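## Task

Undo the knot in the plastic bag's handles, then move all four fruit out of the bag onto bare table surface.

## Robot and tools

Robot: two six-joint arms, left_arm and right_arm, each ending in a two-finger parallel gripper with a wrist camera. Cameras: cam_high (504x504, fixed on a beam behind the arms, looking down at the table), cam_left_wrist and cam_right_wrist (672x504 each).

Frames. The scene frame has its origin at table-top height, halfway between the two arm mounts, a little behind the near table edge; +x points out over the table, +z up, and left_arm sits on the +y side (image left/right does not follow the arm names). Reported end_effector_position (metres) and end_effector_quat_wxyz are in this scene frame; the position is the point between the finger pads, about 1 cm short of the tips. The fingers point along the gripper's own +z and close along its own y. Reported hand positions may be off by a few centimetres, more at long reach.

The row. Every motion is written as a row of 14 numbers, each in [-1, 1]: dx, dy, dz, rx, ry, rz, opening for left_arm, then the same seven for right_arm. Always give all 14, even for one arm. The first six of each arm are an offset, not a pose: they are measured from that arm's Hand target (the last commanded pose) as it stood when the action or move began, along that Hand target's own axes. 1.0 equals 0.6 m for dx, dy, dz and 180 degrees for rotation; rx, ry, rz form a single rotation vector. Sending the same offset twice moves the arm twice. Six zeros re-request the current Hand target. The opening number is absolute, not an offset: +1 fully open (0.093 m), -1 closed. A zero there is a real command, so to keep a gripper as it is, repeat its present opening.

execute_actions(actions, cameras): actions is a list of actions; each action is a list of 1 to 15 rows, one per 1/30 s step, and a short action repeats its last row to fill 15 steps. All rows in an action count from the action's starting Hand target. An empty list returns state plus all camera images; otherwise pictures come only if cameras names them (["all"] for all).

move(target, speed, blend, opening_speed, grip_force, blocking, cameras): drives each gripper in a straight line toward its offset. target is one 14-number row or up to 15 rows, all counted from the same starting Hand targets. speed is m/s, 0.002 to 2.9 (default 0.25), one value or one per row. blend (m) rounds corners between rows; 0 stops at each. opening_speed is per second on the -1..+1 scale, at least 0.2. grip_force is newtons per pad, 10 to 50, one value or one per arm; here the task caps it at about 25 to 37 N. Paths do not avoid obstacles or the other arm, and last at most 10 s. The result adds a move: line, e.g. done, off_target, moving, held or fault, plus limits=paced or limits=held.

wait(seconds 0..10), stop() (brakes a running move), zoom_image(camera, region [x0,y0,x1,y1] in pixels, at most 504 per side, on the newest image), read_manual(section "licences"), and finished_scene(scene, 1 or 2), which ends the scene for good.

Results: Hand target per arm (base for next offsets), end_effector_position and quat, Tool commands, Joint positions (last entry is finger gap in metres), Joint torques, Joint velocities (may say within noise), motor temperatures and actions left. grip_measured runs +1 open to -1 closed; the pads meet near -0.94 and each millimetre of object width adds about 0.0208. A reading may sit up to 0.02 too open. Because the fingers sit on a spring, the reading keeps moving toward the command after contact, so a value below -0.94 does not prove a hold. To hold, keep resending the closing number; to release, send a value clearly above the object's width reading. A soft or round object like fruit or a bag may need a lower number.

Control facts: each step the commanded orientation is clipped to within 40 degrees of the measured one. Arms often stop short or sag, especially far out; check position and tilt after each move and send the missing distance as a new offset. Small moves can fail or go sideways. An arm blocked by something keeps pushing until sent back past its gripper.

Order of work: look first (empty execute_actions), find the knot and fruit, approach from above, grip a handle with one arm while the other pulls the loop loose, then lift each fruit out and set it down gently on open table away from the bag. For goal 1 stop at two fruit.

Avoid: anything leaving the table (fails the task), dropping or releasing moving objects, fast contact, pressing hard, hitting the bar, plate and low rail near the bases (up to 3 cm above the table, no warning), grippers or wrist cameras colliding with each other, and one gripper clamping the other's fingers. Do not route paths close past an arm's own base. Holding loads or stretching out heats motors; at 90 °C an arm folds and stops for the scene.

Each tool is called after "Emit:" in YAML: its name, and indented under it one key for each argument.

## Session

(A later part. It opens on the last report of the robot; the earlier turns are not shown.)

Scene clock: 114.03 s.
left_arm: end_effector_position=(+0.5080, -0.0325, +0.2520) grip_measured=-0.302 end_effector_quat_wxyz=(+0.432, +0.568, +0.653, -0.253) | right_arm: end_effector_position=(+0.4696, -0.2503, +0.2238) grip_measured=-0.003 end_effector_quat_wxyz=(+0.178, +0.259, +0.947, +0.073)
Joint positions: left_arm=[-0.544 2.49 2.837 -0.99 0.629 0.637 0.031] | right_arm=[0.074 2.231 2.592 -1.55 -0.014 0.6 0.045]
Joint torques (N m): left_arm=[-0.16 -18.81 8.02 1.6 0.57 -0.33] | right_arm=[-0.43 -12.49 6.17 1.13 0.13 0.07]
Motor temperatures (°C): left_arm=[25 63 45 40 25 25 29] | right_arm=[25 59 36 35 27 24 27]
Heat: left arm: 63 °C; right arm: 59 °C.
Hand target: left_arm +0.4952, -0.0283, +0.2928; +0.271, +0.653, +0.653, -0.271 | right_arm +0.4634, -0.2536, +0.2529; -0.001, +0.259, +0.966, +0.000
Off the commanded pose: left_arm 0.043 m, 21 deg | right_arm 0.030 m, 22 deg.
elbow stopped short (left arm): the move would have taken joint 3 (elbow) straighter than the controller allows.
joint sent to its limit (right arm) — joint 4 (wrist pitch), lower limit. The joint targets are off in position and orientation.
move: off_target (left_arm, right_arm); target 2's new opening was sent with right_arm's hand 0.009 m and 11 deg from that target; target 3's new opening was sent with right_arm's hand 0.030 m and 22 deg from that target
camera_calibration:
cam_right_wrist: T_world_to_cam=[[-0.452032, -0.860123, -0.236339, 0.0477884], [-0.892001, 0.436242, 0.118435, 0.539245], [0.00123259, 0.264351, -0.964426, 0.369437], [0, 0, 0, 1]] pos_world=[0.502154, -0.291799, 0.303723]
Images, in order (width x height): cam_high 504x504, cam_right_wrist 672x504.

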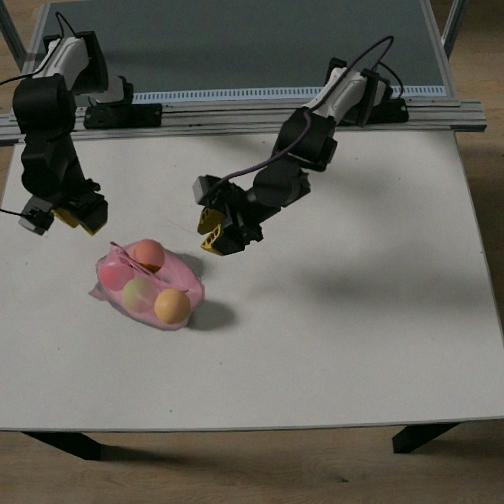

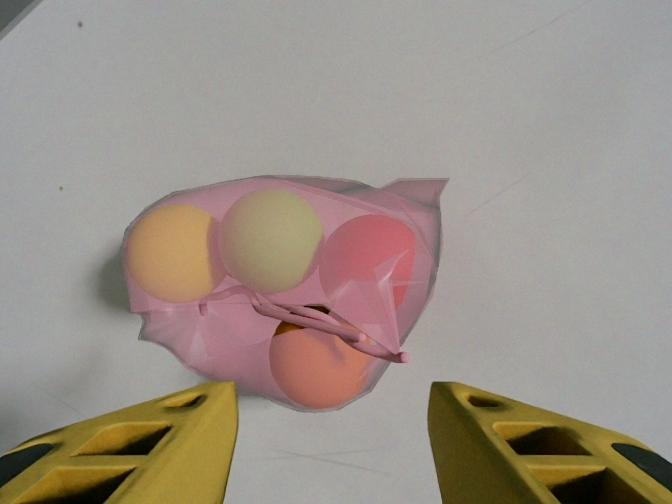

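Emit:
execute_actions:
  actions: []
  cameras: ["cam_left_wrist","cam_right_wrist"]

Emit:
zoom_image:
  camera: "cam_right_wrist"
  region: [110, 170, 450, 420]

Scene clock: 114.30 s.
left_arm: end_effector_position=(+0.5080, -0.0325, +0.2520) grip_measured=-0.302 end_effector_quat_wxyz=(+0.432, +0.568, +0.653, -0.253) | right_arm: end_effector_position=(+0.4696, -0.2503, +0.2238) grip_measured=-0.003 end_effector_quat_wxyz=(+0.178, +0.259, +0.947, +0.073)
Joint positions: left_arm=[-0.544 2.49 2.837 -0.99 0.629 0.637 0.031] | right_arm=[0.074 2.231 2.592 -1.55 -0.014 0.6 0.045]
Joint velocities: within noise
Joint torques (N m): left_arm=[-0.24 -18.82 8.21 1.61 0.55 -0.35] | right_arm=[-0.39 -12.77 6.09 1.13 0.09 0.02]
Motor temperatures (°C): left_arm=[25 63 45 40 25 25 29] | right_arm=[25 59 36 35 27 24 27]
Heat: left arm: 63 °C; right arm: 59 °C.
Hand target: left_arm +0.4952, -0.0283, +0.2928; +0.271, +0.653, +0.653, -0.271 | right_arm +0.4634, -0.2536, +0.2529; -0.001, +0.259, +0.966, +0.000
Tool commands: left_gripper/opening=-0.3 right_gripper/opening=+0.0
Off the commanded pose: left_arm 0.043 m, 21 deg | right_arm 0.030 m, 22 deg.
camera_calibration:
cam_left_wrist: T_world_to_cam=[[-0.957346, -0.236999, -0.165287, 0.523032], [-0.111402, 0.830561, -0.545672, 0.255319], [0.266605, -0.503984, -0.821536, 0.137384], [0, 0, 0, 1]] pos_world=[0.492539, -0.0188607, 0.338637]
cam_right_wrist: T_world_to_cam=[[-0.452032, -0.860123, -0.236339, 0.0477884], [-0.892001, 0.436242, 0.118435, 0.539245], [0.00123259, 0.264351, -0.964426, 0.369437], [0, 0, 0, 1]] pos_world=[0.502154, -0.291799, 0.303723]
Images, in order (width x height): cam_left_wrist 672x504, cam_right_wrist 672x504.

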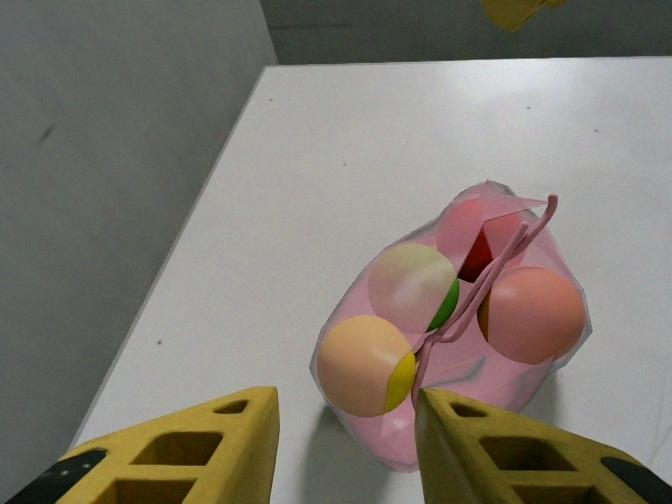

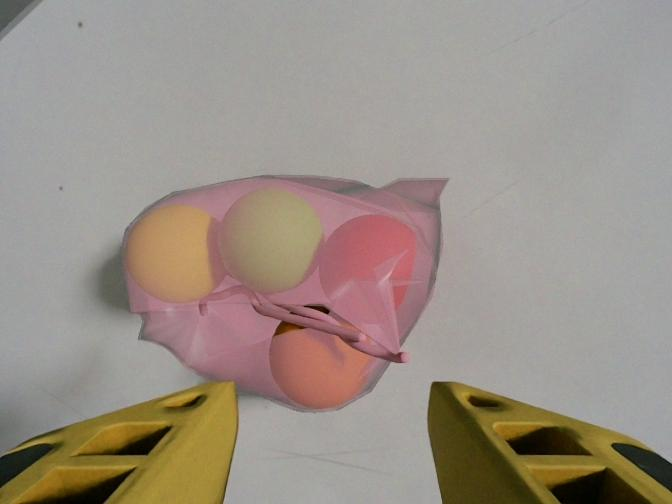

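Scaled by 1.482 from the camera's 672x504 image, which has a finer 960x720 frame.

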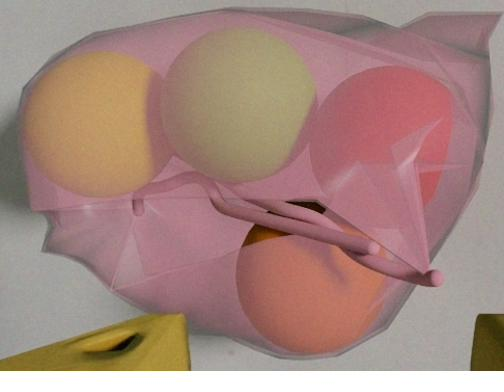

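Emit:
move:
  target: [0,0,-0.1,0,0,0,-0.3,-0.089,-0.02,0.2,0,0,0,-0.1]
  cameras: ["cam_high","cam_right_wrist"]

Scene clock: 116.57 s.
left_arm: end_effector_position=(+0.5148, +0.0085, +0.2961) grip_measured=-0.302 end_effector_quat_wxyz=(+0.464, +0.550, +0.647, -0.251) | right_arm: end_effector_position=(+0.5014, -0.2884, +0.1321) grip_measured=-0.097 end_effector_quat_wxyz=(+0.109, +0.264, +0.958, +0.039)
Joint positions: left_arm=[-0.466 2.415 2.837 -1.005 0.684 0.637 0.031] | right_arm=[-0.006 2.481 2.687 -1.55 -0.013 0.523 0.041]
Joint torques (N m): left_arm=[-0.24 -18.56 7.86 1.45 0.53 -0.32] | right_arm=[-0.06 -9.59 6.46 0.83 0.14 -0.02]
Motor temperatures (°C): left_arm=[25 63 45 40 25 25 29] | right_arm=[25 58 36 35 27 24 27]
Heat: left arm: 63 °C; right arm: 58 °C.
Hand target: left_arm +0.4952, +0.0142, +0.3352; +0.271, +0.653, +0.653, -0.271 | right_arm +0.5036, -0.2907, +0.1329; -0.001, +0.259, +0.966, +0.000
Off the commanded pose: left_arm 0.044 m, 25 deg | right_arm 0.003 m, 13 deg.
elbow stopped short (left arm): the move would have taken joint 3 (elbow) straighter than the controller allows.
joint sent to its limit (right arm) — joint 4 (wrist pitch), lower limit. The joint targets are off in position and orientation.
move: off_target (left_arm, right_arm)
camera_calibration:
cam_right_wrist: T_world_to_cam=[[-0.485715, -0.862744, -0.140549, 0.0111629], [-0.862005, 0.446078, 0.240751, 0.56674], [-0.14501, 0.23809, -0.960357, 0.356183], [0, 0, 0, 1]] pos_world=[0.545605, -0.327983, 0.207189]
Images, in order (width x height): cam_high 504x504, cam_right_wrist 672x504.

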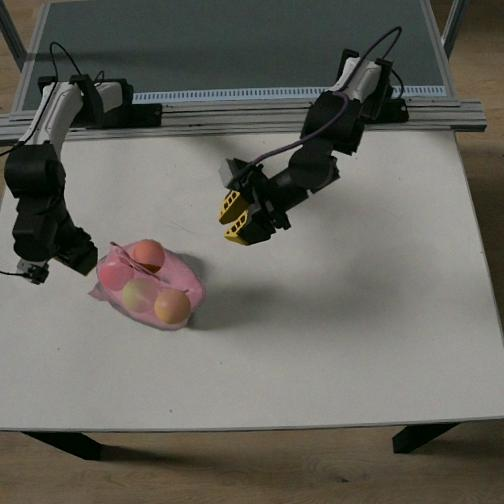

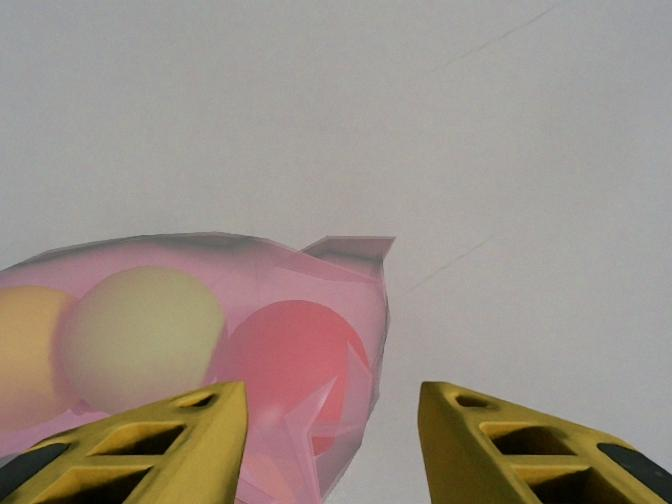

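Emit:
move:
  target:
    - [0,0,0,0,0,0,-0.3,-0.027,0.003,0.12,0,0,0,-0.1]
    - [0,0,0,0,0,0,-0.3,-0.027,0.003,0.188,0,0,0,-0.1]
  speed: 0.12
  cameras: ["cam_right_wrist"]

Scene clock: 119.47 s.
left_arm: end_effector_position=(+0.5147, +0.0084, +0.2961) grip_measured=-0.302 end_effector_quat_wxyz=(+0.464, +0.550, +0.647, -0.252) | right_arm: end_effector_position=(+0.5168, -0.2937, +0.0226) grip_measured=-0.097 end_effector_quat_wxyz=(+0.034, +0.264, +0.964, +0.018)
Joint positions: left_arm=[-0.466 2.415 2.837 -1.005 0.685 0.637 0.031] | right_arm=[-0.017 2.775 2.827 -1.55 -0.012 0.509 0.041]
Joint torques (N m): left_arm=[-0.05 -18.52 7.8 1.46 0.53 -0.34] | right_arm=[-0.46 -10.24 6.76 0.4 0.17 0.01]
Motor temperatures (°C): left_arm=[25 63 45 40 25 25 29] | right_arm=[25 57 37 35 27 24 27]
Heat: left arm: 63 °C; right arm: 57 °C.
Hand target: left_arm +0.4951, +0.0142, +0.3352; +0.271, +0.653, +0.653, -0.271 | right_arm +0.5184, -0.2972, +0.0201; -0.001, +0.259, +0.966, +0.000
Off the commanded pose: left_arm 0.044 m, 25 deg | right_arm 0.005 m, 5 deg.
elbow stopped short (left arm): the move would have taken joint 3 (elbow) straighter than the controller allows.
joint sent to its limit (right arm) — joint 4 (wrist pitch), lower limit. The joint targets are off in position and orientation.
move: off_target (left_arm, right_arm)
camera_calibration:
cam_right_wrist: T_world_to_cam=[[-0.497867, -0.864899, -0.0638623, 0.00257601], [-0.816488, 0.442627, 0.370714, 0.581138], [-0.292363, 0.236709, -0.926549, 0.329461], [0, 0, 0, 1]] pos_world=[0.572097, -0.332986, 0.0899904]
Images, in order (width x height): cam_right_wrist 672x504.

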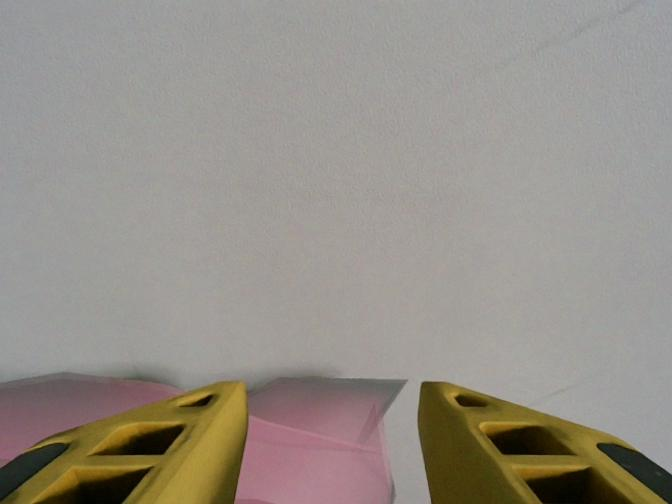

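Flap is right between the tips. Slightly lower and close.

Emit:
move:
  target:
    - [0,0,0,0,0,0,-0.3,0.008,0.0,0.012,0,0,0,-0.1]
    - [0,0,0,0,0,0,-0.3,0.008,0.0,0.012,0,0,0,-1]
    - [0,0,0,0,0,0,-0.3,0.008,0.0,-0.1,0,0,0,-1]
  speed: 0.08
  cameras: ["cam_high","cam_right_wrist"]

Emit:
zoom_image:
  camera: "cam_high"
  region: [60, 190, 220, 340]

Scene clock: 123.10 s.
left_arm: end_effector_position=(+0.5147, +0.0084, +0.2961) grip_measured=-0.302 end_effector_quat_wxyz=(+0.464, +0.550, +0.647, -0.252) | right_arm: end_effector_position=(+0.5157, -0.2939, +0.0525) grip_measured=-0.975 end_effector_quat_wxyz=(+0.055, +0.264, +0.963, +0.023)
Joint positions: left_arm=[-0.466 2.415 2.837 -1.005 0.685 0.637 0.031] | right_arm=[-0.017 2.699 2.793 -1.55 -0.011 0.509 0]
Joint torques (N m): left_arm=[-0.25 -18.59 7.76 1.47 0.53 -0.33] | right_arm=[0.18 -15.79 4.16 0.53 0.13 0.07]
Motor temperatures (°C): left_arm=[25 62 45 40 25 25 29] | right_arm=[25 57 36 35 27 24 27]
Heat: left arm: 62 °C; right arm: 57 °C.
Hand target: left_arm +0.4951, +0.0142, +0.3352; +0.271, +0.653, +0.653, -0.271 | right_arm +0.5143, -0.2948, +0.0801; -0.001, +0.259, +0.966, +0.000
Off the commanded pose: left_arm 0.044 m, 25 deg | right_arm 0.028 m, 7 deg.
elbow stopped short (left arm): the move would have taken joint 3 (elbow) straighter than the controller allows.
joint sent to its limit (right arm) — joint 4 (wrist pitch), lower limit. The joint targets are off in position and orientation.
move: off_target (left_arm, right_arm); target 2's new opening was sent with right_arm's hand 0.010 m and 5 deg from that target
camera_calibration:
cam_right_wrist: T_world_to_cam=[[-0.495099, -0.864781, -0.0838568, 0.003422], [-0.831433, 0.443558, 0.334627, 0.579269], [-0.252184, 0.235395, -0.938612, 0.336475], [0, 0, 0, 1]] pos_world=[0.568171, -0.333185, 0.122267]
Images, in order (width x height): cam_high 504x504, cam_right_wrist 672x504.

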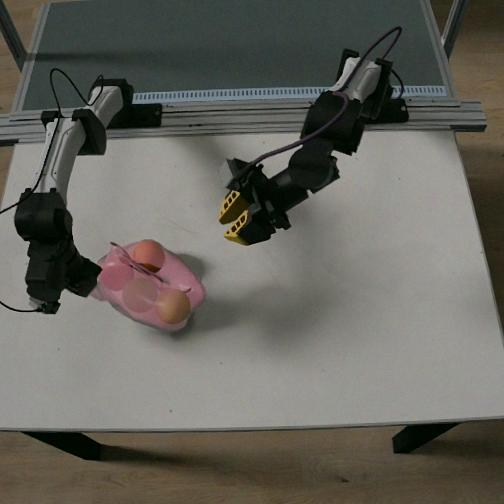

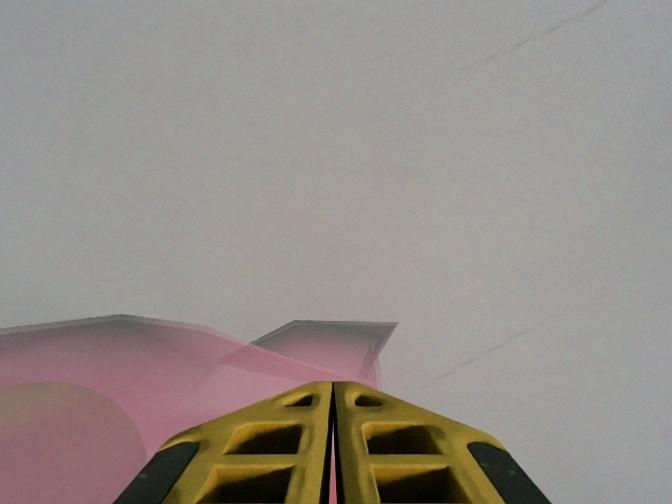

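Scaled by 3.150 from the camera's 504x504 image, which has a finer 720x720 frame.

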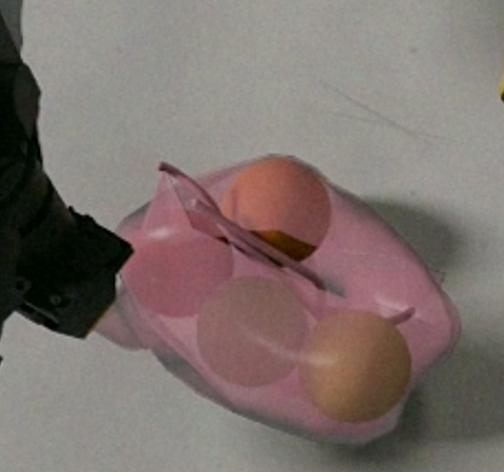

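Emit:
move:
  target:
    - [0,0,-0.35,0,0,0,-0.3,0,0,-0.2,0,0,0,-0.5]
    - [0,0,-0.35,0,0,0,-0.3,0.183,0.02,-0.15,0,0,-0.5,-0.5]
  cameras: ["cam_high","cam_right_wrist"]

Emit:
zoom_image:
  camera: "cam_right_wrist"
  region: [200, 180, 452, 432]

Scene clock: 130.67 s.
left_arm: end_effector_position=(+0.5020, +0.1604, +0.4581) grip_measured=-0.302 end_effector_quat_wxyz=(+0.586, +0.445, +0.605, -0.304) | right_arm: end_effector_position=(+0.4317, -0.2295, +0.1480) grip_measured=-0.503 end_effector_quat_wxyz=(+0.056, -0.489, +0.870, -0.011)
Joint positions: left_arm=[-0.129 2.188 2.842 -0.862 1.024 0.363 0.031] | right_arm=[0.124 2.218 2.305 -1.55 -0.015 -0.908 0.021]
Joint torques (N m): left_arm=[0.2 -11.64 6.5 2.36 0.41 -0.37] | right_arm=[0.73 -13.49 4.18 0.53 0.12 0.03]
Motor temperatures (°C): left_arm=[25 61 45 41 25 25 29] | right_arm=[25 58 36 35 27 24 26]
Heat: left arm: 61 °C; right arm: 58 °C.
Hand target: left_arm +0.4951, +0.1629, +0.4835; +0.306, +0.636, +0.652, -0.276 | right_arm +0.4253, -0.2295, +0.1702; -0.001, -0.500, +0.866, +0.000
Off the commanded pose: left_arm 0.026 m, 44 deg; orientation clipped | right_arm 0.023 m, 7 deg.
elbow stopped short (left arm): the move would have taken joint 3 (elbow) straighter than the controller allows.
joint sent to its limit (right arm) — joint 4 (wrist pitch), lower limit. The joint targets are off in position and orientation.
move: off_target (left_arm, right_arm); limits=paced
camera_calibration:
cam_right_wrist: T_world_to_cam=[[0.85666, -0.511867, 0.0642375, -0.498938], [-0.500522, -0.794525, 0.343814, 0.0205176], [-0.124949, -0.326684, -0.936838, 0.20565], [0, 0, 0, 1]] pos_world=[0.463385, -0.171905, 0.217657]
Images, in order (width x height): cam_high 504x504, cam_right_wrist 672x504.

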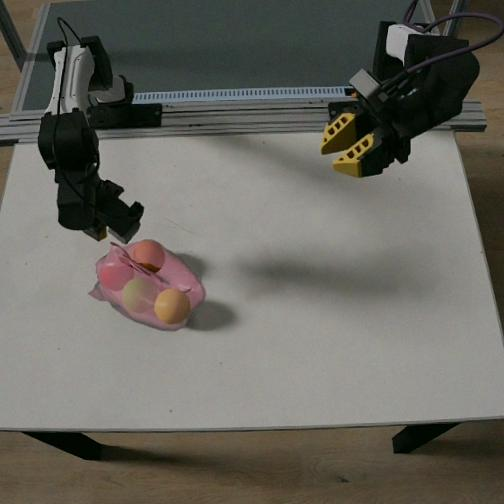

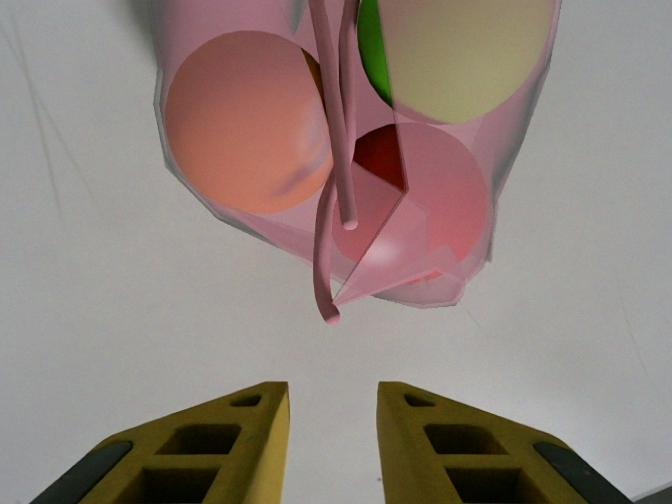

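Scaled by 2.000 from the camera's 672x504 image, which has a finer 960x720 frame.

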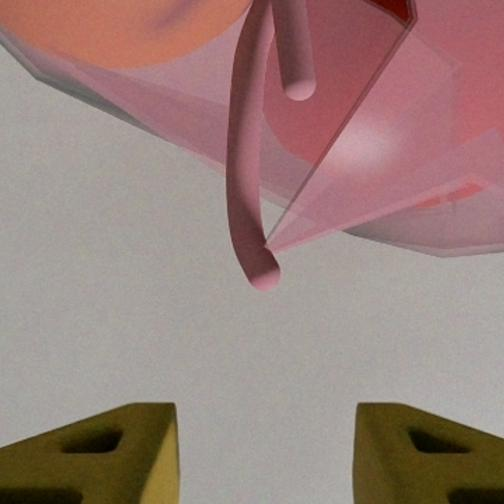

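Emit:
move:
  target: [0,0,0,0,0,0,-0.3,-0.014,0,0.09,0,0,0,-0.5]
  speed: 0.12
  cameras: ["cam_right_wrist"]

Emit:
zoom_image:
  camera: "cam_right_wrist"
  region: [200, 250, 452, 502]

Scene clock: 132.23 s.
left_arm: end_effector_position=(+0.5018, +0.1602, +0.4584) grip_measured=-0.302 end_effector_quat_wxyz=(+0.586, +0.444, +0.605, -0.305) | right_arm: end_effector_position=(+0.4319, -0.2233, +0.1226) grip_measured=-0.503 end_effector_quat_wxyz=(+0.027, -0.496, +0.868, +0.001)
Joint positions: left_arm=[-0.129 2.188 2.842 -0.86 1.026 0.361 0.031] | right_arm=[0.138 2.274 2.297 -1.55 -0.014 -0.908 0.021]
Joint torques (N m): left_arm=[0.18 -11.47 6.61 2.33 0.42 -0.32] | right_arm=[0.7 -8.44 4.4 0.38 0.11 0.14]
Motor temperatures (°C): left_arm=[25 61 45 41 25 25 29] | right_arm=[25 58 36 34 27 24 26]
Heat: left arm: 61 °C; right arm: 58 °C.
Hand target: left_arm +0.4951, +0.1629, +0.4835; +0.306, +0.636, +0.652, -0.276 | right_arm +0.4294, -0.2222, +0.1162; -0.001, -0.500, +0.866, +0.000
Off the commanded pose: left_arm 0.026 m, 40 deg; orientation clipped | right_arm 0.007 m, 3 deg.
elbow stopped short (left arm): the move would have taken joint 3 (elbow) straighter than the controller allows.
joint sent to its limit (right arm) — joint 4 (wrist pitch), lower limit. The joint targets are off in position, not in orientation.
move: off_target (left_arm, right_arm); limits=paced
camera_calibration:
cam_right_wrist: T_world_to_cam=[[0.86631, -0.499276, 0.0151487, -0.489607], [-0.466663, -0.798162, 0.381002, 0.0142166], [-0.178134, -0.337135, -0.92445, 0.202978], [0, 0, 0, 1]] pos_world=[0.466943, -0.164671, 0.189643]
Images, in order (width x height): cam_right_wrist 672x504.

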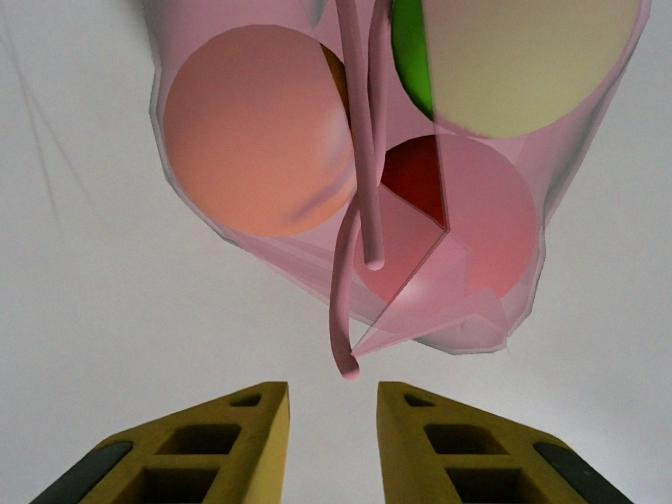

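Scaled by 2.000 from the camera's 672x504 image, which has a finer 960x720 frame.

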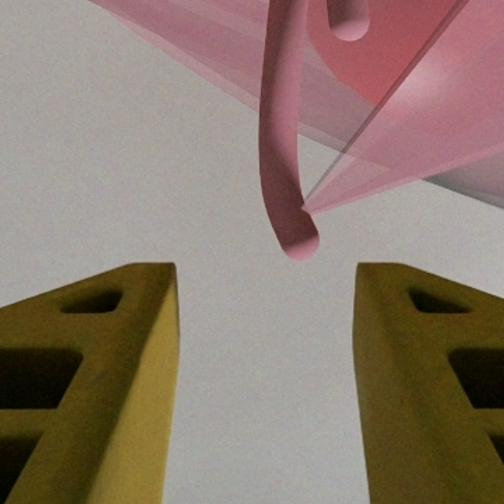

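Emit:
move:
  target:
    - [0,0,0,0,0,0,-0.3,-0.01,-0.002,0.053,0,0,0,-0.5]
    - [0,0,0,0,0,0,-0.3,-0.01,-0.002,0.053,0,0,0,-1]
  speed: 0.1
  cameras: ["cam_right_wrist"]

Emit:
zoom_image:
  camera: "cam_right_wrist"
  region: [200, 250, 452, 502]

Scene clock: 134.40 s.
left_arm: end_effector_position=(+0.5018, +0.1602, +0.4585) grip_measured=-0.302 end_effector_quat_wxyz=(+0.587, +0.444, +0.605, -0.305) | right_arm: end_effector_position=(+0.4317, -0.2190, +0.0916) grip_measured=-0.975 end_effector_quat_wxyz=(+0.007, -0.500, +0.866, +0.008)
Joint positions: left_arm=[-0.129 2.188 2.842 -0.86 1.026 0.36 0.031] | right_arm=[0.147 2.297 2.211 -1.483 -0.014 -0.908 0]
Joint torques (N m): left_arm=[0.27 -11.58 6.42 2.4 0.41 -0.31] | right_arm=[0.53 -8.46 4.66 0.48 0.1 0.23]
Motor temperatures (°C): left_arm=[25 60 45 42 25 25 29] | right_arm=[25 57 36 34 27 24 26]
Heat: left arm: 60 °C; right arm: 57 °C.
Hand target: left_arm +0.4951, +0.1629, +0.4835; +0.306, +0.636, +0.652, -0.276 | right_arm +0.4334, -0.2176, +0.0844; -0.001, -0.500, +0.866, +0.000
Off the commanded pose: left_arm 0.026 m, 40 deg; orientation clipped | right_arm 0.008 m, 1 deg.
elbow stopped short (left arm): the move would have taken joint 3 (elbow) straighter than the controller allows.
move: off_target (left_arm); limits=paced
camera_calibration:
cam_right_wrist: T_world_to_cam=[[0.870955, -0.491053, -0.0174512, -0.484031], [-0.443013, -0.800121, 0.404409, 0.0165831], [-0.212549, -0.344491, -0.914412, 0.188011], [0, 0, 0, 1]] pos_world=[0.468878, -0.159648, 0.156766]
Images, in order (width x height): cam_right_wrist 672x504.

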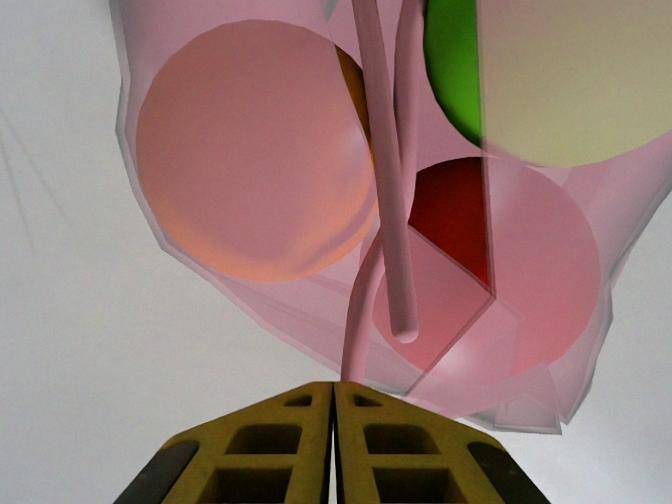

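Scaled by 2.000 from the camera's 672x504 image, which has a finer 960x720 frame.

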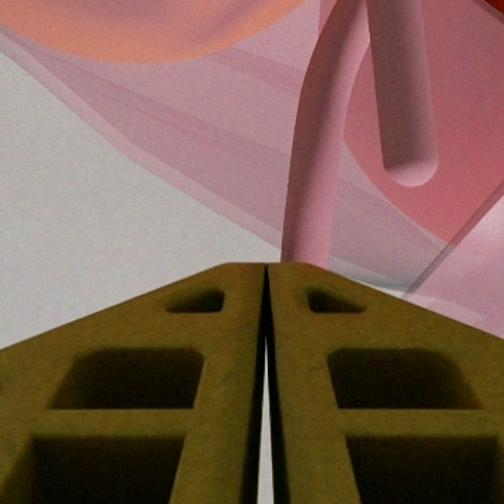

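Emit:
move:
  target:
    - [0,0,0,0,0,0,-0.3,0,0,-0.02,0,0,0,-0.5]
    - [0,0,0,0,0,0,-0.3,-0.006,-0.004,0.028,0,0,0,-0.5]
  speed: 0.1
  cameras: ["cam_right_wrist"]

Emit:
zoom_image:
  camera: "cam_right_wrist"
  region: [200, 250, 452, 502]

Scene clock: 139.60 s.
left_arm: end_effector_position=(+0.5018, +0.1602, +0.4585) grip_measured=-0.302 end_effector_quat_wxyz=(+0.587, +0.444, +0.605, -0.305) | right_arm: end_effector_position=(+0.4362, -0.2183, +0.0759) grip_measured=-0.503 end_effector_quat_wxyz=(+0.008, -0.500, +0.866, +0.008)
Joint positions: left_arm=[-0.129 2.188 2.842 -0.86 1.026 0.36 0.031] | right_arm=[0.147 2.307 2.167 -1.425 -0.014 -0.907 0.021]
Joint torques (N m): left_arm=[0.2 -11.58 6.48 2.38 0.41 -0.34] | right_arm=[1.02 -8.34 4.38 0.53 0.1 0.19]
Motor temperatures (°C): left_arm=[25 59 45 43 25 25 29] | right_arm=[25 55 36 34 27 24 26]
Heat: left arm: 59 °C; right arm: 55 °C.
Hand target: left_arm +0.4951, +0.1629, +0.4835; +0.306, +0.636, +0.652, -0.276 | right_arm +0.4372, -0.2157, +0.0676; -0.001, -0.500, +0.866, +0.000
Off the commanded pose: left_arm 0.026 m, 40 deg; orientation clipped | right_arm 0.009 m, 1 deg.
elbow stopped short (left arm): the move would have taken joint 3 (elbow) straighter than the controller allows.
move: off_target (left_arm); limits=paced
camera_calibration:
cam_right_wrist: T_world_to_cam=[[0.870602, -0.491742, -0.0155613, -0.488], [-0.444602, -0.799901, 0.403098, 0.0263695], [-0.210667, -0.344019, -0.915025, 0.174197], [0, 0, 0, 1]] pos_world=[0.473276, -0.15895, 0.141171]
Images, in order (width x height): cam_right_wrist 672x504.

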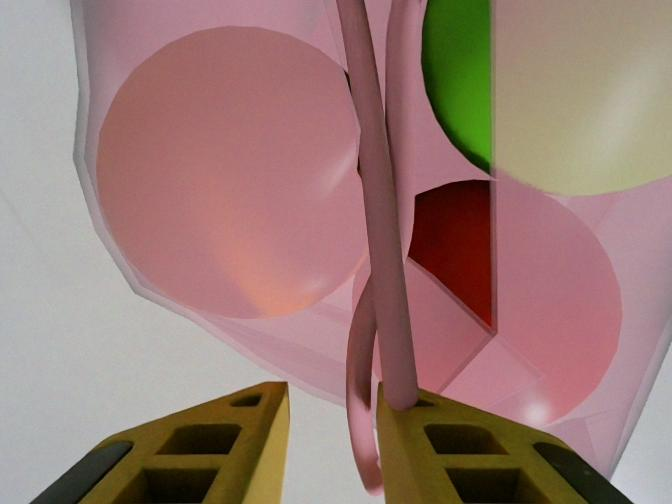

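Scaled by 2.000 from the camera's 672x504 image, which has a finer 960x720 frame.

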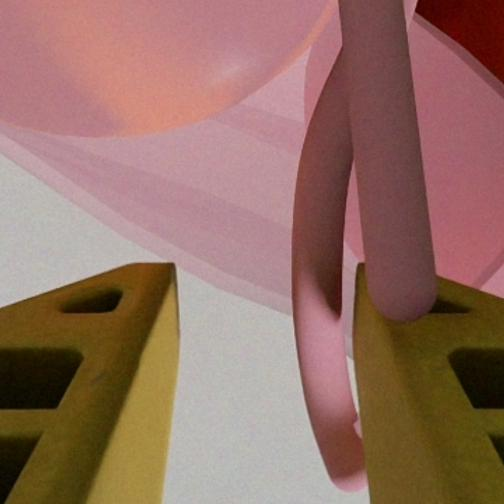

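Emit:
move:
  target:
    - [0,0,0,0,0,0,-0.3,0.004,-0.003,0.012,0,0,0,-0.5]
    - [0,0,0,0,0,0,-0.3,0.004,-0.003,0.012,0,0,0,-1]
  speed: 0.1
  cameras: ["cam_right_wrist","cam_high"]

Emit:
zoom_image:
  camera: "cam_right_wrist"
  region: [200, 250, 452, 502]

Scene clock: 141.50 s.
left_arm: end_effector_position=(+0.5018, +0.1602, +0.4585) grip_measured=-0.302 end_effector_quat_wxyz=(+0.587, +0.444, +0.605, -0.305) | right_arm: end_effector_position=(+0.4369, -0.2182, +0.0682) grip_measured=-0.975 end_effector_quat_wxyz=(+0.008, -0.499, +0.866, +0.008)
Joint positions: left_arm=[-0.129 2.188 2.842 -0.86 1.026 0.36 0.031] | right_arm=[0.147 2.307 2.136 -1.394 -0.013 -0.907 0]
Joint torques (N m): left_arm=[0.17 -11.52 6.49 2.35 0.4 -0.35] | right_arm=[0.17 -8.7 4.34 0.52 0.1 0.15]
Motor temperatures (°C): left_arm=[25 58 45 43 25 25 29] | right_arm=[25 55 36 34 27 24 26]
Heat: left arm: 58 °C; right arm: 55 °C.
Hand target: left_arm +0.4951, +0.1629, +0.4835; +0.306, +0.636, +0.652, -0.276 | right_arm +0.4376, -0.2188, +0.0604; -0.001, -0.500, +0.866, +0.000
Off the commanded pose: left_arm 0.026 m, 40 deg; orientation clipped | right_arm 0.008 m, 1 deg.
elbow stopped short (left arm): the move would have taken joint 3 (elbow) straighter than the controller allows.
move: off_target (left_arm); limits=paced
camera_calibration:
cam_right_wrist: T_world_to_cam=[[0.87042, -0.492076, -0.0151917, -0.488696], [-0.445012, -0.799618, 0.403206, 0.0300884], [-0.210556, -0.344198, -0.914983, 0.167246], [0, 0, 0, 1]] pos_world=[0.473975, -0.158851, 0.133472]
Images, in order (width x height): cam_high 504x504, cam_right_wrist 672x504.

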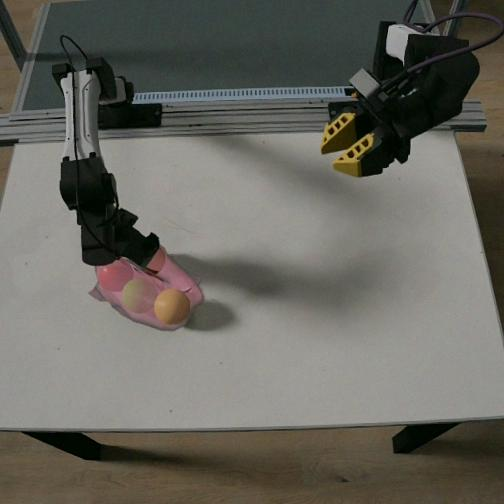

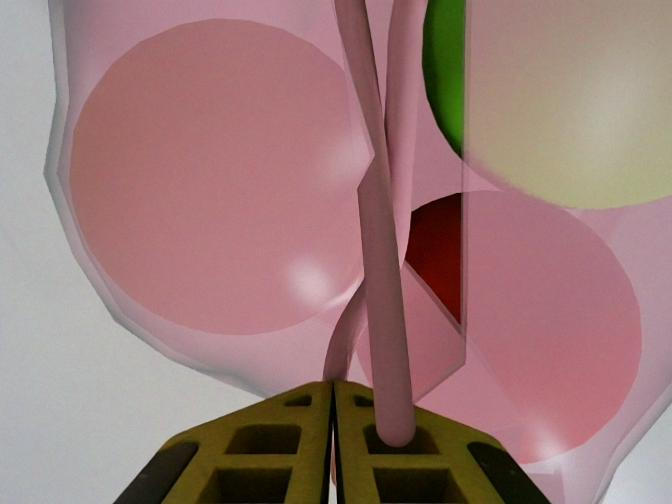

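Scaled by 2.000 from the camera's 672x504 image, which has a finer 960x720 frame.

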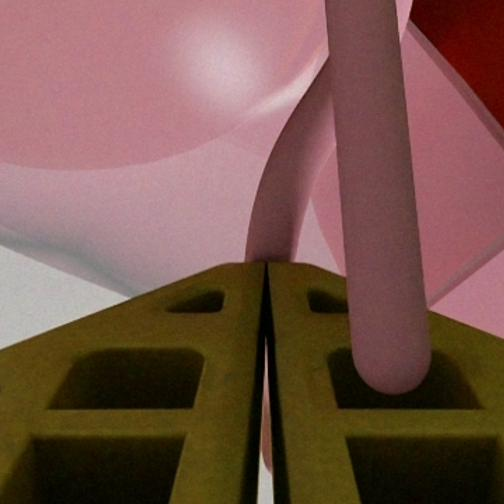

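Emit:
move:
  target:
    - [0,0,0,0,0,0,-0.3,0,0,0.0,0,0,0,-0.5]
    - [0,0,0,0,0,0,-0.3,0,0,0.045,0,0,0,-0.5]
  speed: 0.1
  cameras: ["cam_right_wrist"]

Emit:
zoom_image:
  camera: "cam_right_wrist"
  region: [200, 250, 452, 502]

Scene clock: 143.90 s.
left_arm: end_effector_position=(+0.5018, +0.1602, +0.4585) grip_measured=-0.302 end_effector_quat_wxyz=(+0.587, +0.444, +0.605, -0.305) | right_arm: end_effector_position=(+0.4366, -0.2181, +0.0407) grip_measured=-0.503 end_effector_quat_wxyz=(+0.007, -0.499, +0.866, +0.008)
Joint positions: left_arm=[-0.129 2.188 2.842 -0.86 1.026 0.36 0.031] | right_arm=[0.147 2.307 2.027 -1.289 -0.013 -0.907 0.021]
Joint torques (N m): left_arm=[0.14 -11.37 6.49 2.37 0.41 -0.37] | right_arm=[0.09 -8.58 4.46 0.52 0.1 0.19]
Motor temperatures (°C): left_arm=[25 58 45 43 25 25 29] | right_arm=[25 54 36 34 27 24 26]
Heat: left arm: 58 °C; right arm: 54 °C.
Hand target: left_arm +0.4951, +0.1629, +0.4835; +0.306, +0.636, +0.652, -0.276 | right_arm +0.4376, -0.2187, +0.0334; -0.001, -0.500, +0.866, +0.000
Off the commanded pose: left_arm 0.026 m, 40 deg; orientation clipped | right_arm 0.007 m, 1 deg.
elbow stopped short (left arm): the move would have taken joint 3 (elbow) straighter than the controller allows.
move: off_target (left_arm); limits=paced
camera_calibration:
cam_right_wrist: T_world_to_cam=[[0.870387, -0.492055, -0.0175385, -0.488752], [-0.443688, -0.799279, 0.405333, 0.0405817], [-0.213464, -0.345015, -0.914001, 0.143202], [0, 0, 0, 1]] pos_world=[0.473977, -0.15865, 0.105866]
Images, in order (width x height): cam_right_wrist 672x504.

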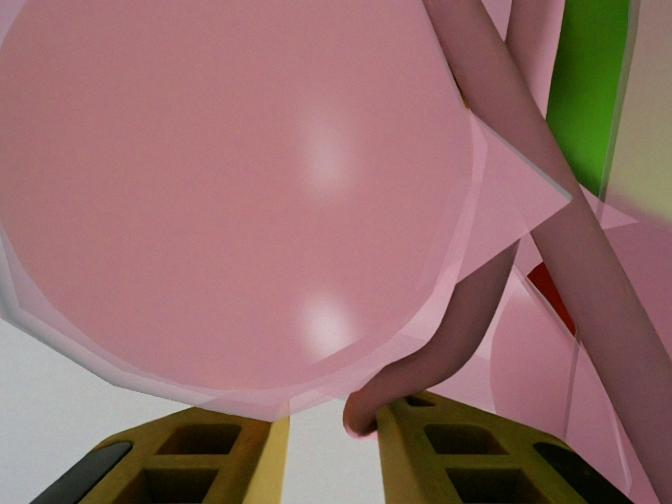

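Scaled by 2.000 from the camera's 672x504 image, which has a finer 960x720 frame.

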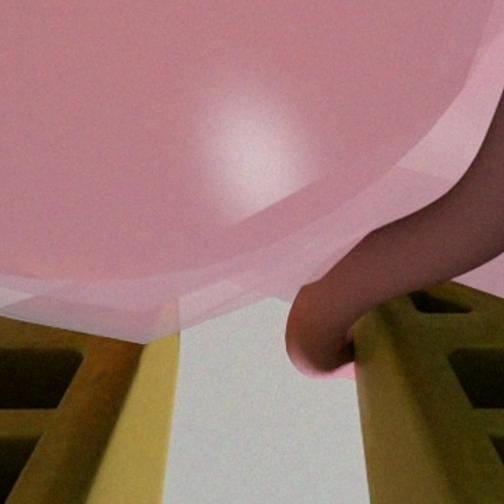

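Emit:
move:
  target:
    - [0,0,0,0,0,0,-0.3,0,0,-0.09,0,0,0,-0.4]
  speed: 0.15
  cameras: ["cam_right_wrist"]

Emit:
zoom_image:
  camera: "cam_right_wrist"
  region: [200, 250, 452, 502]

Scene clock: 145.43 s.
left_arm: end_effector_position=(+0.5018, +0.1602, +0.4585) grip_measured=-0.302 end_effector_quat_wxyz=(+0.587, +0.444, +0.605, -0.305) | right_arm: end_effector_position=(+0.4372, -0.2183, +0.0884) grip_measured=-0.403 end_effector_quat_wxyz=(+0.009, -0.499, +0.866, +0.007)
Joint positions: left_arm=[-0.129 2.188 2.842 -0.86 1.026 0.36 0.031] | right_arm=[0.147 2.321 2.241 -1.484 -0.013 -0.907 0.026]
Joint torques (N m): left_arm=[0.23 -11.54 6.45 2.41 0.4 -0.35] | right_arm=[0.25 -8.49 6.52 0.14 0.11 0.19]
Motor temperatures (°C): left_arm=[25 57 45 43 25 25 29] | right_arm=[25 54 36 34 27 24 26]
Heat: left arm: 57 °C; right arm: 54 °C.
Hand target: left_arm +0.4951, +0.1629, +0.4835; +0.306, +0.636, +0.652, -0.276 | right_arm +0.4377, -0.2187, +0.0874; -0.001, -0.500, +0.866, +0.000
Off the commanded pose: left_arm 0.026 m, 40 deg; orientation clipped | right_arm 0.001 m, 1 deg.
elbow stopped short (left arm): the move would have taken joint 3 (elbow) straighter than the controller allows.
move: off_target (left_arm); limits=paced
camera_calibration:
cam_right_wrist: T_world_to_cam=[[0.870447, -0.492065, -0.0139504, -0.48895], [-0.445526, -0.79954, 0.402792, 0.0222355], [-0.209354, -0.344394, -0.915185, 0.185156], [0, 0, 0, 1]] pos_world=[0.474274, -0.159051, 0.153674]
Images, in order (width x height): cam_right_wrist 672x504.

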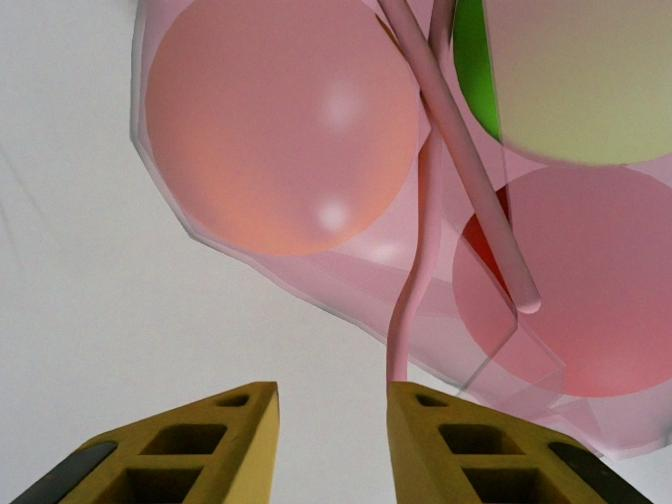

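Scaled by 2.000 from the camera's 672x504 image, which has a finer 960x720 frame.

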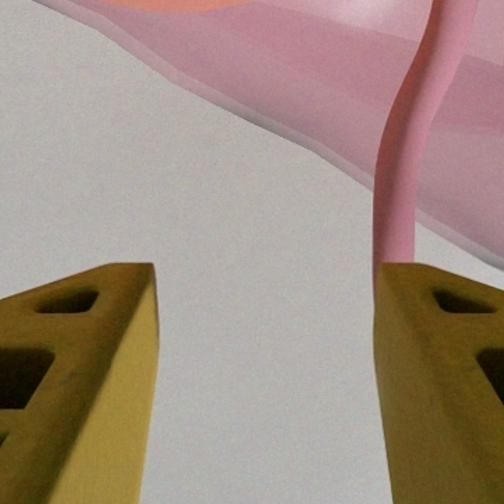

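Emit:
move:
  target:
    - [0,0,0,0,0,0,-0.3,-0.007,-0.028,0,0,0,0,-0.4]
    - [0,0,0,0,0,0,-0.3,-0.007,-0.028,0.05,0,0,0,-0.4]
  speed: 0.12
  cameras: ["cam_right_wrist"]

Emit:
zoom_image:
  camera: "cam_right_wrist"
  region: [200, 250, 452, 502]

Scene clock: 147.53 s.
left_arm: end_effector_position=(+0.5018, +0.1602, +0.4585) grip_measured=-0.302 end_effector_quat_wxyz=(+0.587, +0.444, +0.605, -0.305) | right_arm: end_effector_position=(+0.4524, -0.2203, +0.0609) grip_measured=-0.403 end_effector_quat_wxyz=(+0.003, -0.495, +0.869, +0.010)
Joint positions: left_arm=[-0.129 2.188 2.842 -0.86 1.026 0.36 0.031] | right_arm=[0.138 2.409 2.284 -1.452 -0.013 -0.907 0.026]
Joint torques (N m): left_arm=[0.14 -11.52 6.58 2.4 0.42 -0.32] | right_arm=[-0.39 -9.83 4.52 0.49 0.08 0.04]
Motor temperatures (°C): left_arm=[25 57 45 44 25 25 29] | right_arm=[25 54 36 34 27 24 26]
Heat: left arm: 57 °C; right arm: 54 °C.
Hand target: left_arm +0.4951, +0.1629, +0.4835; +0.306, +0.636, +0.652, -0.276 | right_arm +0.4543, -0.2235, +0.0573; -0.001, -0.500, +0.866, +0.000
Off the commanded pose: left_arm 0.026 m, 40 deg; orientation clipped | right_arm 0.005 m, 1 deg.
elbow stopped short (left arm): the move would have taken joint 3 (elbow) straighter than the controller allows.
move: off_target (left_arm); limits=paced
camera_calibration:
cam_right_wrist: T_world_to_cam=[[0.865662, -0.500043, -0.0242033, -0.50245], [-0.447613, -0.794738, 0.409919, 0.0400478], [-0.224213, -0.344018, -0.911801, 0.169036], [0, 0, 0, 1]] pos_world=[0.490778, -0.161267, 0.12555]
Images, in order (width x height): cam_right_wrist 672x504.

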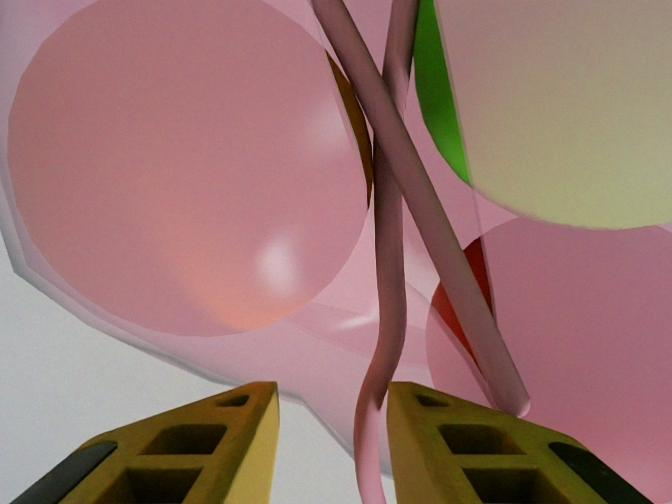

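Scaled by 2.000 from the camera's 672x504 image, which has a finer 960x720 frame.

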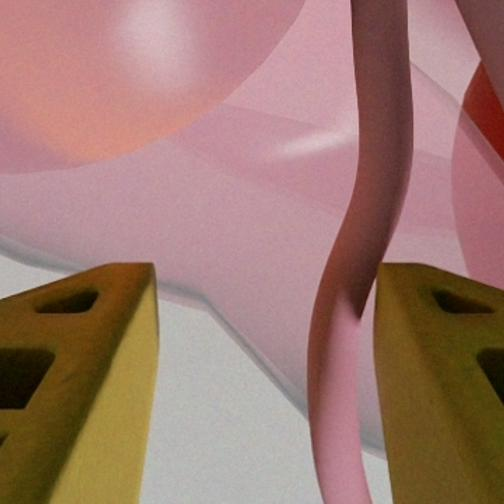

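Emit:
move:
  target:
    - [0,0,0,0,0,0,-0.3,-0.003,-0.008,0.018,0,0,0,-0.4]
    - [0,0,0,0,0,0,-0.3,-0.003,-0.008,0.018,0,0,0,-1]
  speed: 0.12
  cameras: ["cam_right_wrist"]

Emit:
zoom_image:
  camera: "cam_right_wrist"
  region: [200, 250, 452, 502]

Scene clock: 149.53 s.
left_arm: end_effector_position=(+0.5018, +0.1602, +0.4586) grip_measured=-0.302 end_effector_quat_wxyz=(+0.587, +0.444, +0.604, -0.305) | right_arm: end_effector_position=(+0.4581, -0.2210, +0.0568) grip_measured=-0.975 end_effector_quat_wxyz=(+0.010, -0.495, +0.869, +0.007)
Joint positions: left_arm=[-0.129 2.188 2.842 -0.859 1.026 0.36 0.031] | right_arm=[0.135 2.418 2.284 -1.428 -0.013 -0.91 0]
Joint torques (N m): left_arm=[0.28 -11.58 6.48 2.34 0.4 -0.36] | right_arm=[-0.2 -8.83 4.37 0.48 0.07 0.01]
Motor temperatures (°C): left_arm=[25 57 45 44 25 25 29] | right_arm=[25 53 36 34 27 24 26]
Heat: left arm: 57 °C; right arm: 53 °C.
Hand target: left_arm +0.4951, +0.1629, +0.4835; +0.306, +0.636, +0.652, -0.276 | right_arm +0.4593, -0.2243, +0.0465; +0.000, -0.500, +0.866, +0.000
Off the commanded pose: left_arm 0.026 m, 40 deg; orientation clipped | right_arm 0.011 m, 2 deg.
elbow stopped short (left arm): the move would have taken joint 3 (elbow) straighter than the controller allows.
move: off_target (left_arm, right_arm); target 2's new opening was sent with right_arm's hand 0.011 m and 1 deg from that target; limits=paced
camera_calibration:
cam_right_wrist: T_world_to_cam=[[0.865688, -0.500438, -0.0120501, -0.508641], [-0.454162, -0.795305, 0.40153, 0.0471145], [-0.210524, -0.342127, -0.915767, 0.160768], [0, 0, 0, 1]] pos_world=[0.495567, -0.16207, 0.122179]
Images, in order (width x height): cam_right_wrist 672x504.

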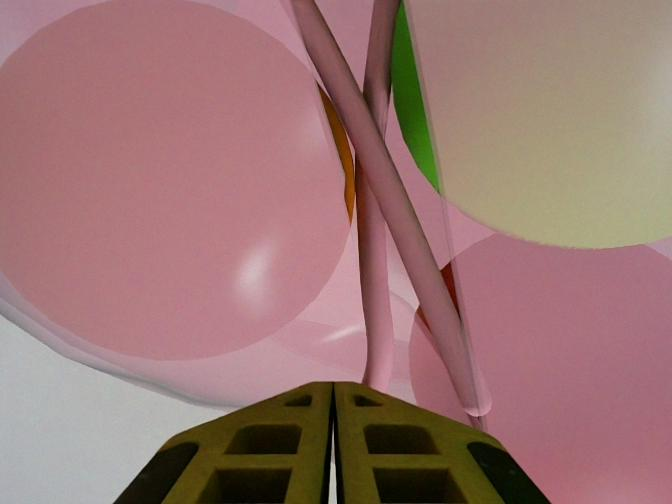

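Scaled by 2.000 from the camera's 672x504 image, which has a finer 960x720 frame.

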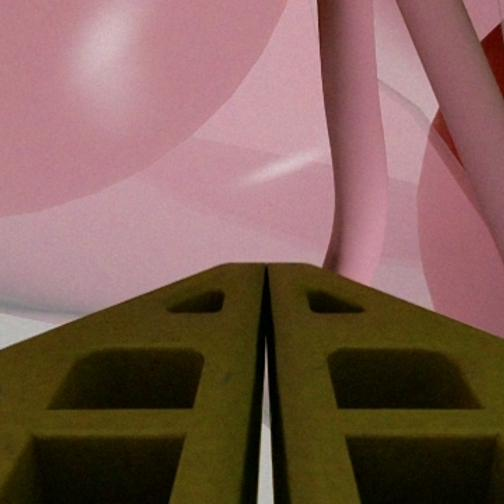

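Emit:
move:
  target:
    - [0,0,0,0,0,0,-0.3,0,0,-0.18,0,0,0,0]
    - [0,0,0,0,0,0,-0.3,-0.067,0.081,-0.18,0,0,0,1]
  cameras: ["cam_right_wrist"]

Scene clock: 152.83 s.
left_arm: end_effector_position=(+0.5018, +0.1602, +0.4586) grip_measured=-0.302 end_effector_quat_wxyz=(+0.587, +0.444, +0.604, -0.305) | right_arm: end_effector_position=(+0.4456, -0.1620, +0.1307) grip_measured=+1.000 end_effector_quat_wxyz=(+0.064, -0.503, +0.862, -0.011)
Joint positions: left_arm=[-0.129 2.188 2.842 -0.859 1.026 0.36 0.031] | right_arm=[0.267 2.332 2.423 -1.539 -0.006 -0.798 0.093]
Joint torques (N m): left_arm=[0.23 -11.59 6.53 2.37 0.4 -0.37] | right_arm=[-0.24 -14.2 4.16 0.42 0.02 0.24]
Motor temperatures (°C): left_arm=[25 56 45 44 25 25 29] | right_arm=[25 54 36 34 26 24 26]
Heat: left arm: 56 °C; right arm: 54 °C.
Hand target: left_arm +0.4951, +0.1630, +0.4835; +0.306, +0.636, +0.652, -0.276 | right_arm +0.4374, -0.1652, +0.1546; -0.001, -0.500, +0.866, +0.000
Off the commanded pose: left_arm 0.026 m, 40 deg; orientation clipped | right_arm 0.025 m, 7 deg.
elbow stopped short (left arm): the move would have taken joint 3 (elbow) straighter than the controller allows.
joint sent to its limit (right arm) — joint 4 (wrist pitch), lower limit. The joint targets are off in position and orientation.
move: off_target (left_arm, right_arm); target 2's new opening was sent with right_arm's hand 0.025 m and 7 deg from that target; limits=paced
camera_calibration:
cam_right_wrist: T_world_to_cam=[[0.871593, -0.484618, 0.0739606, -0.478676], [-0.479756, -0.81219, 0.331937, 0.0764998], [-0.100793, -0.324797, -0.940398, 0.203182], [0, 0, 0, 1]] pos_world=[0.474391, -0.10385, 0.201081]
Images, in order (width x height): cam_right_wrist 672x504.

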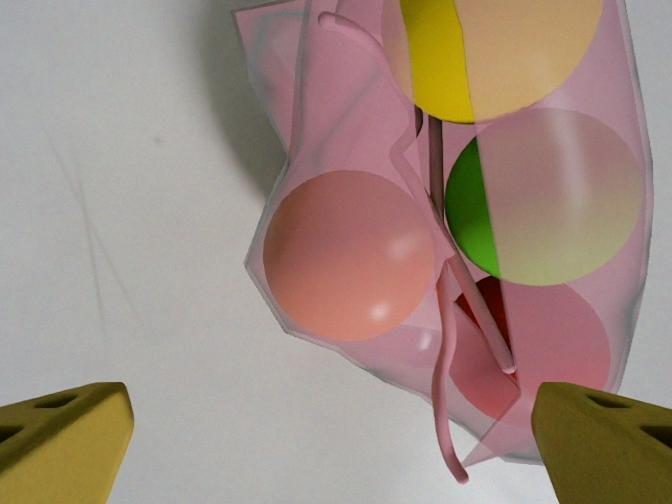

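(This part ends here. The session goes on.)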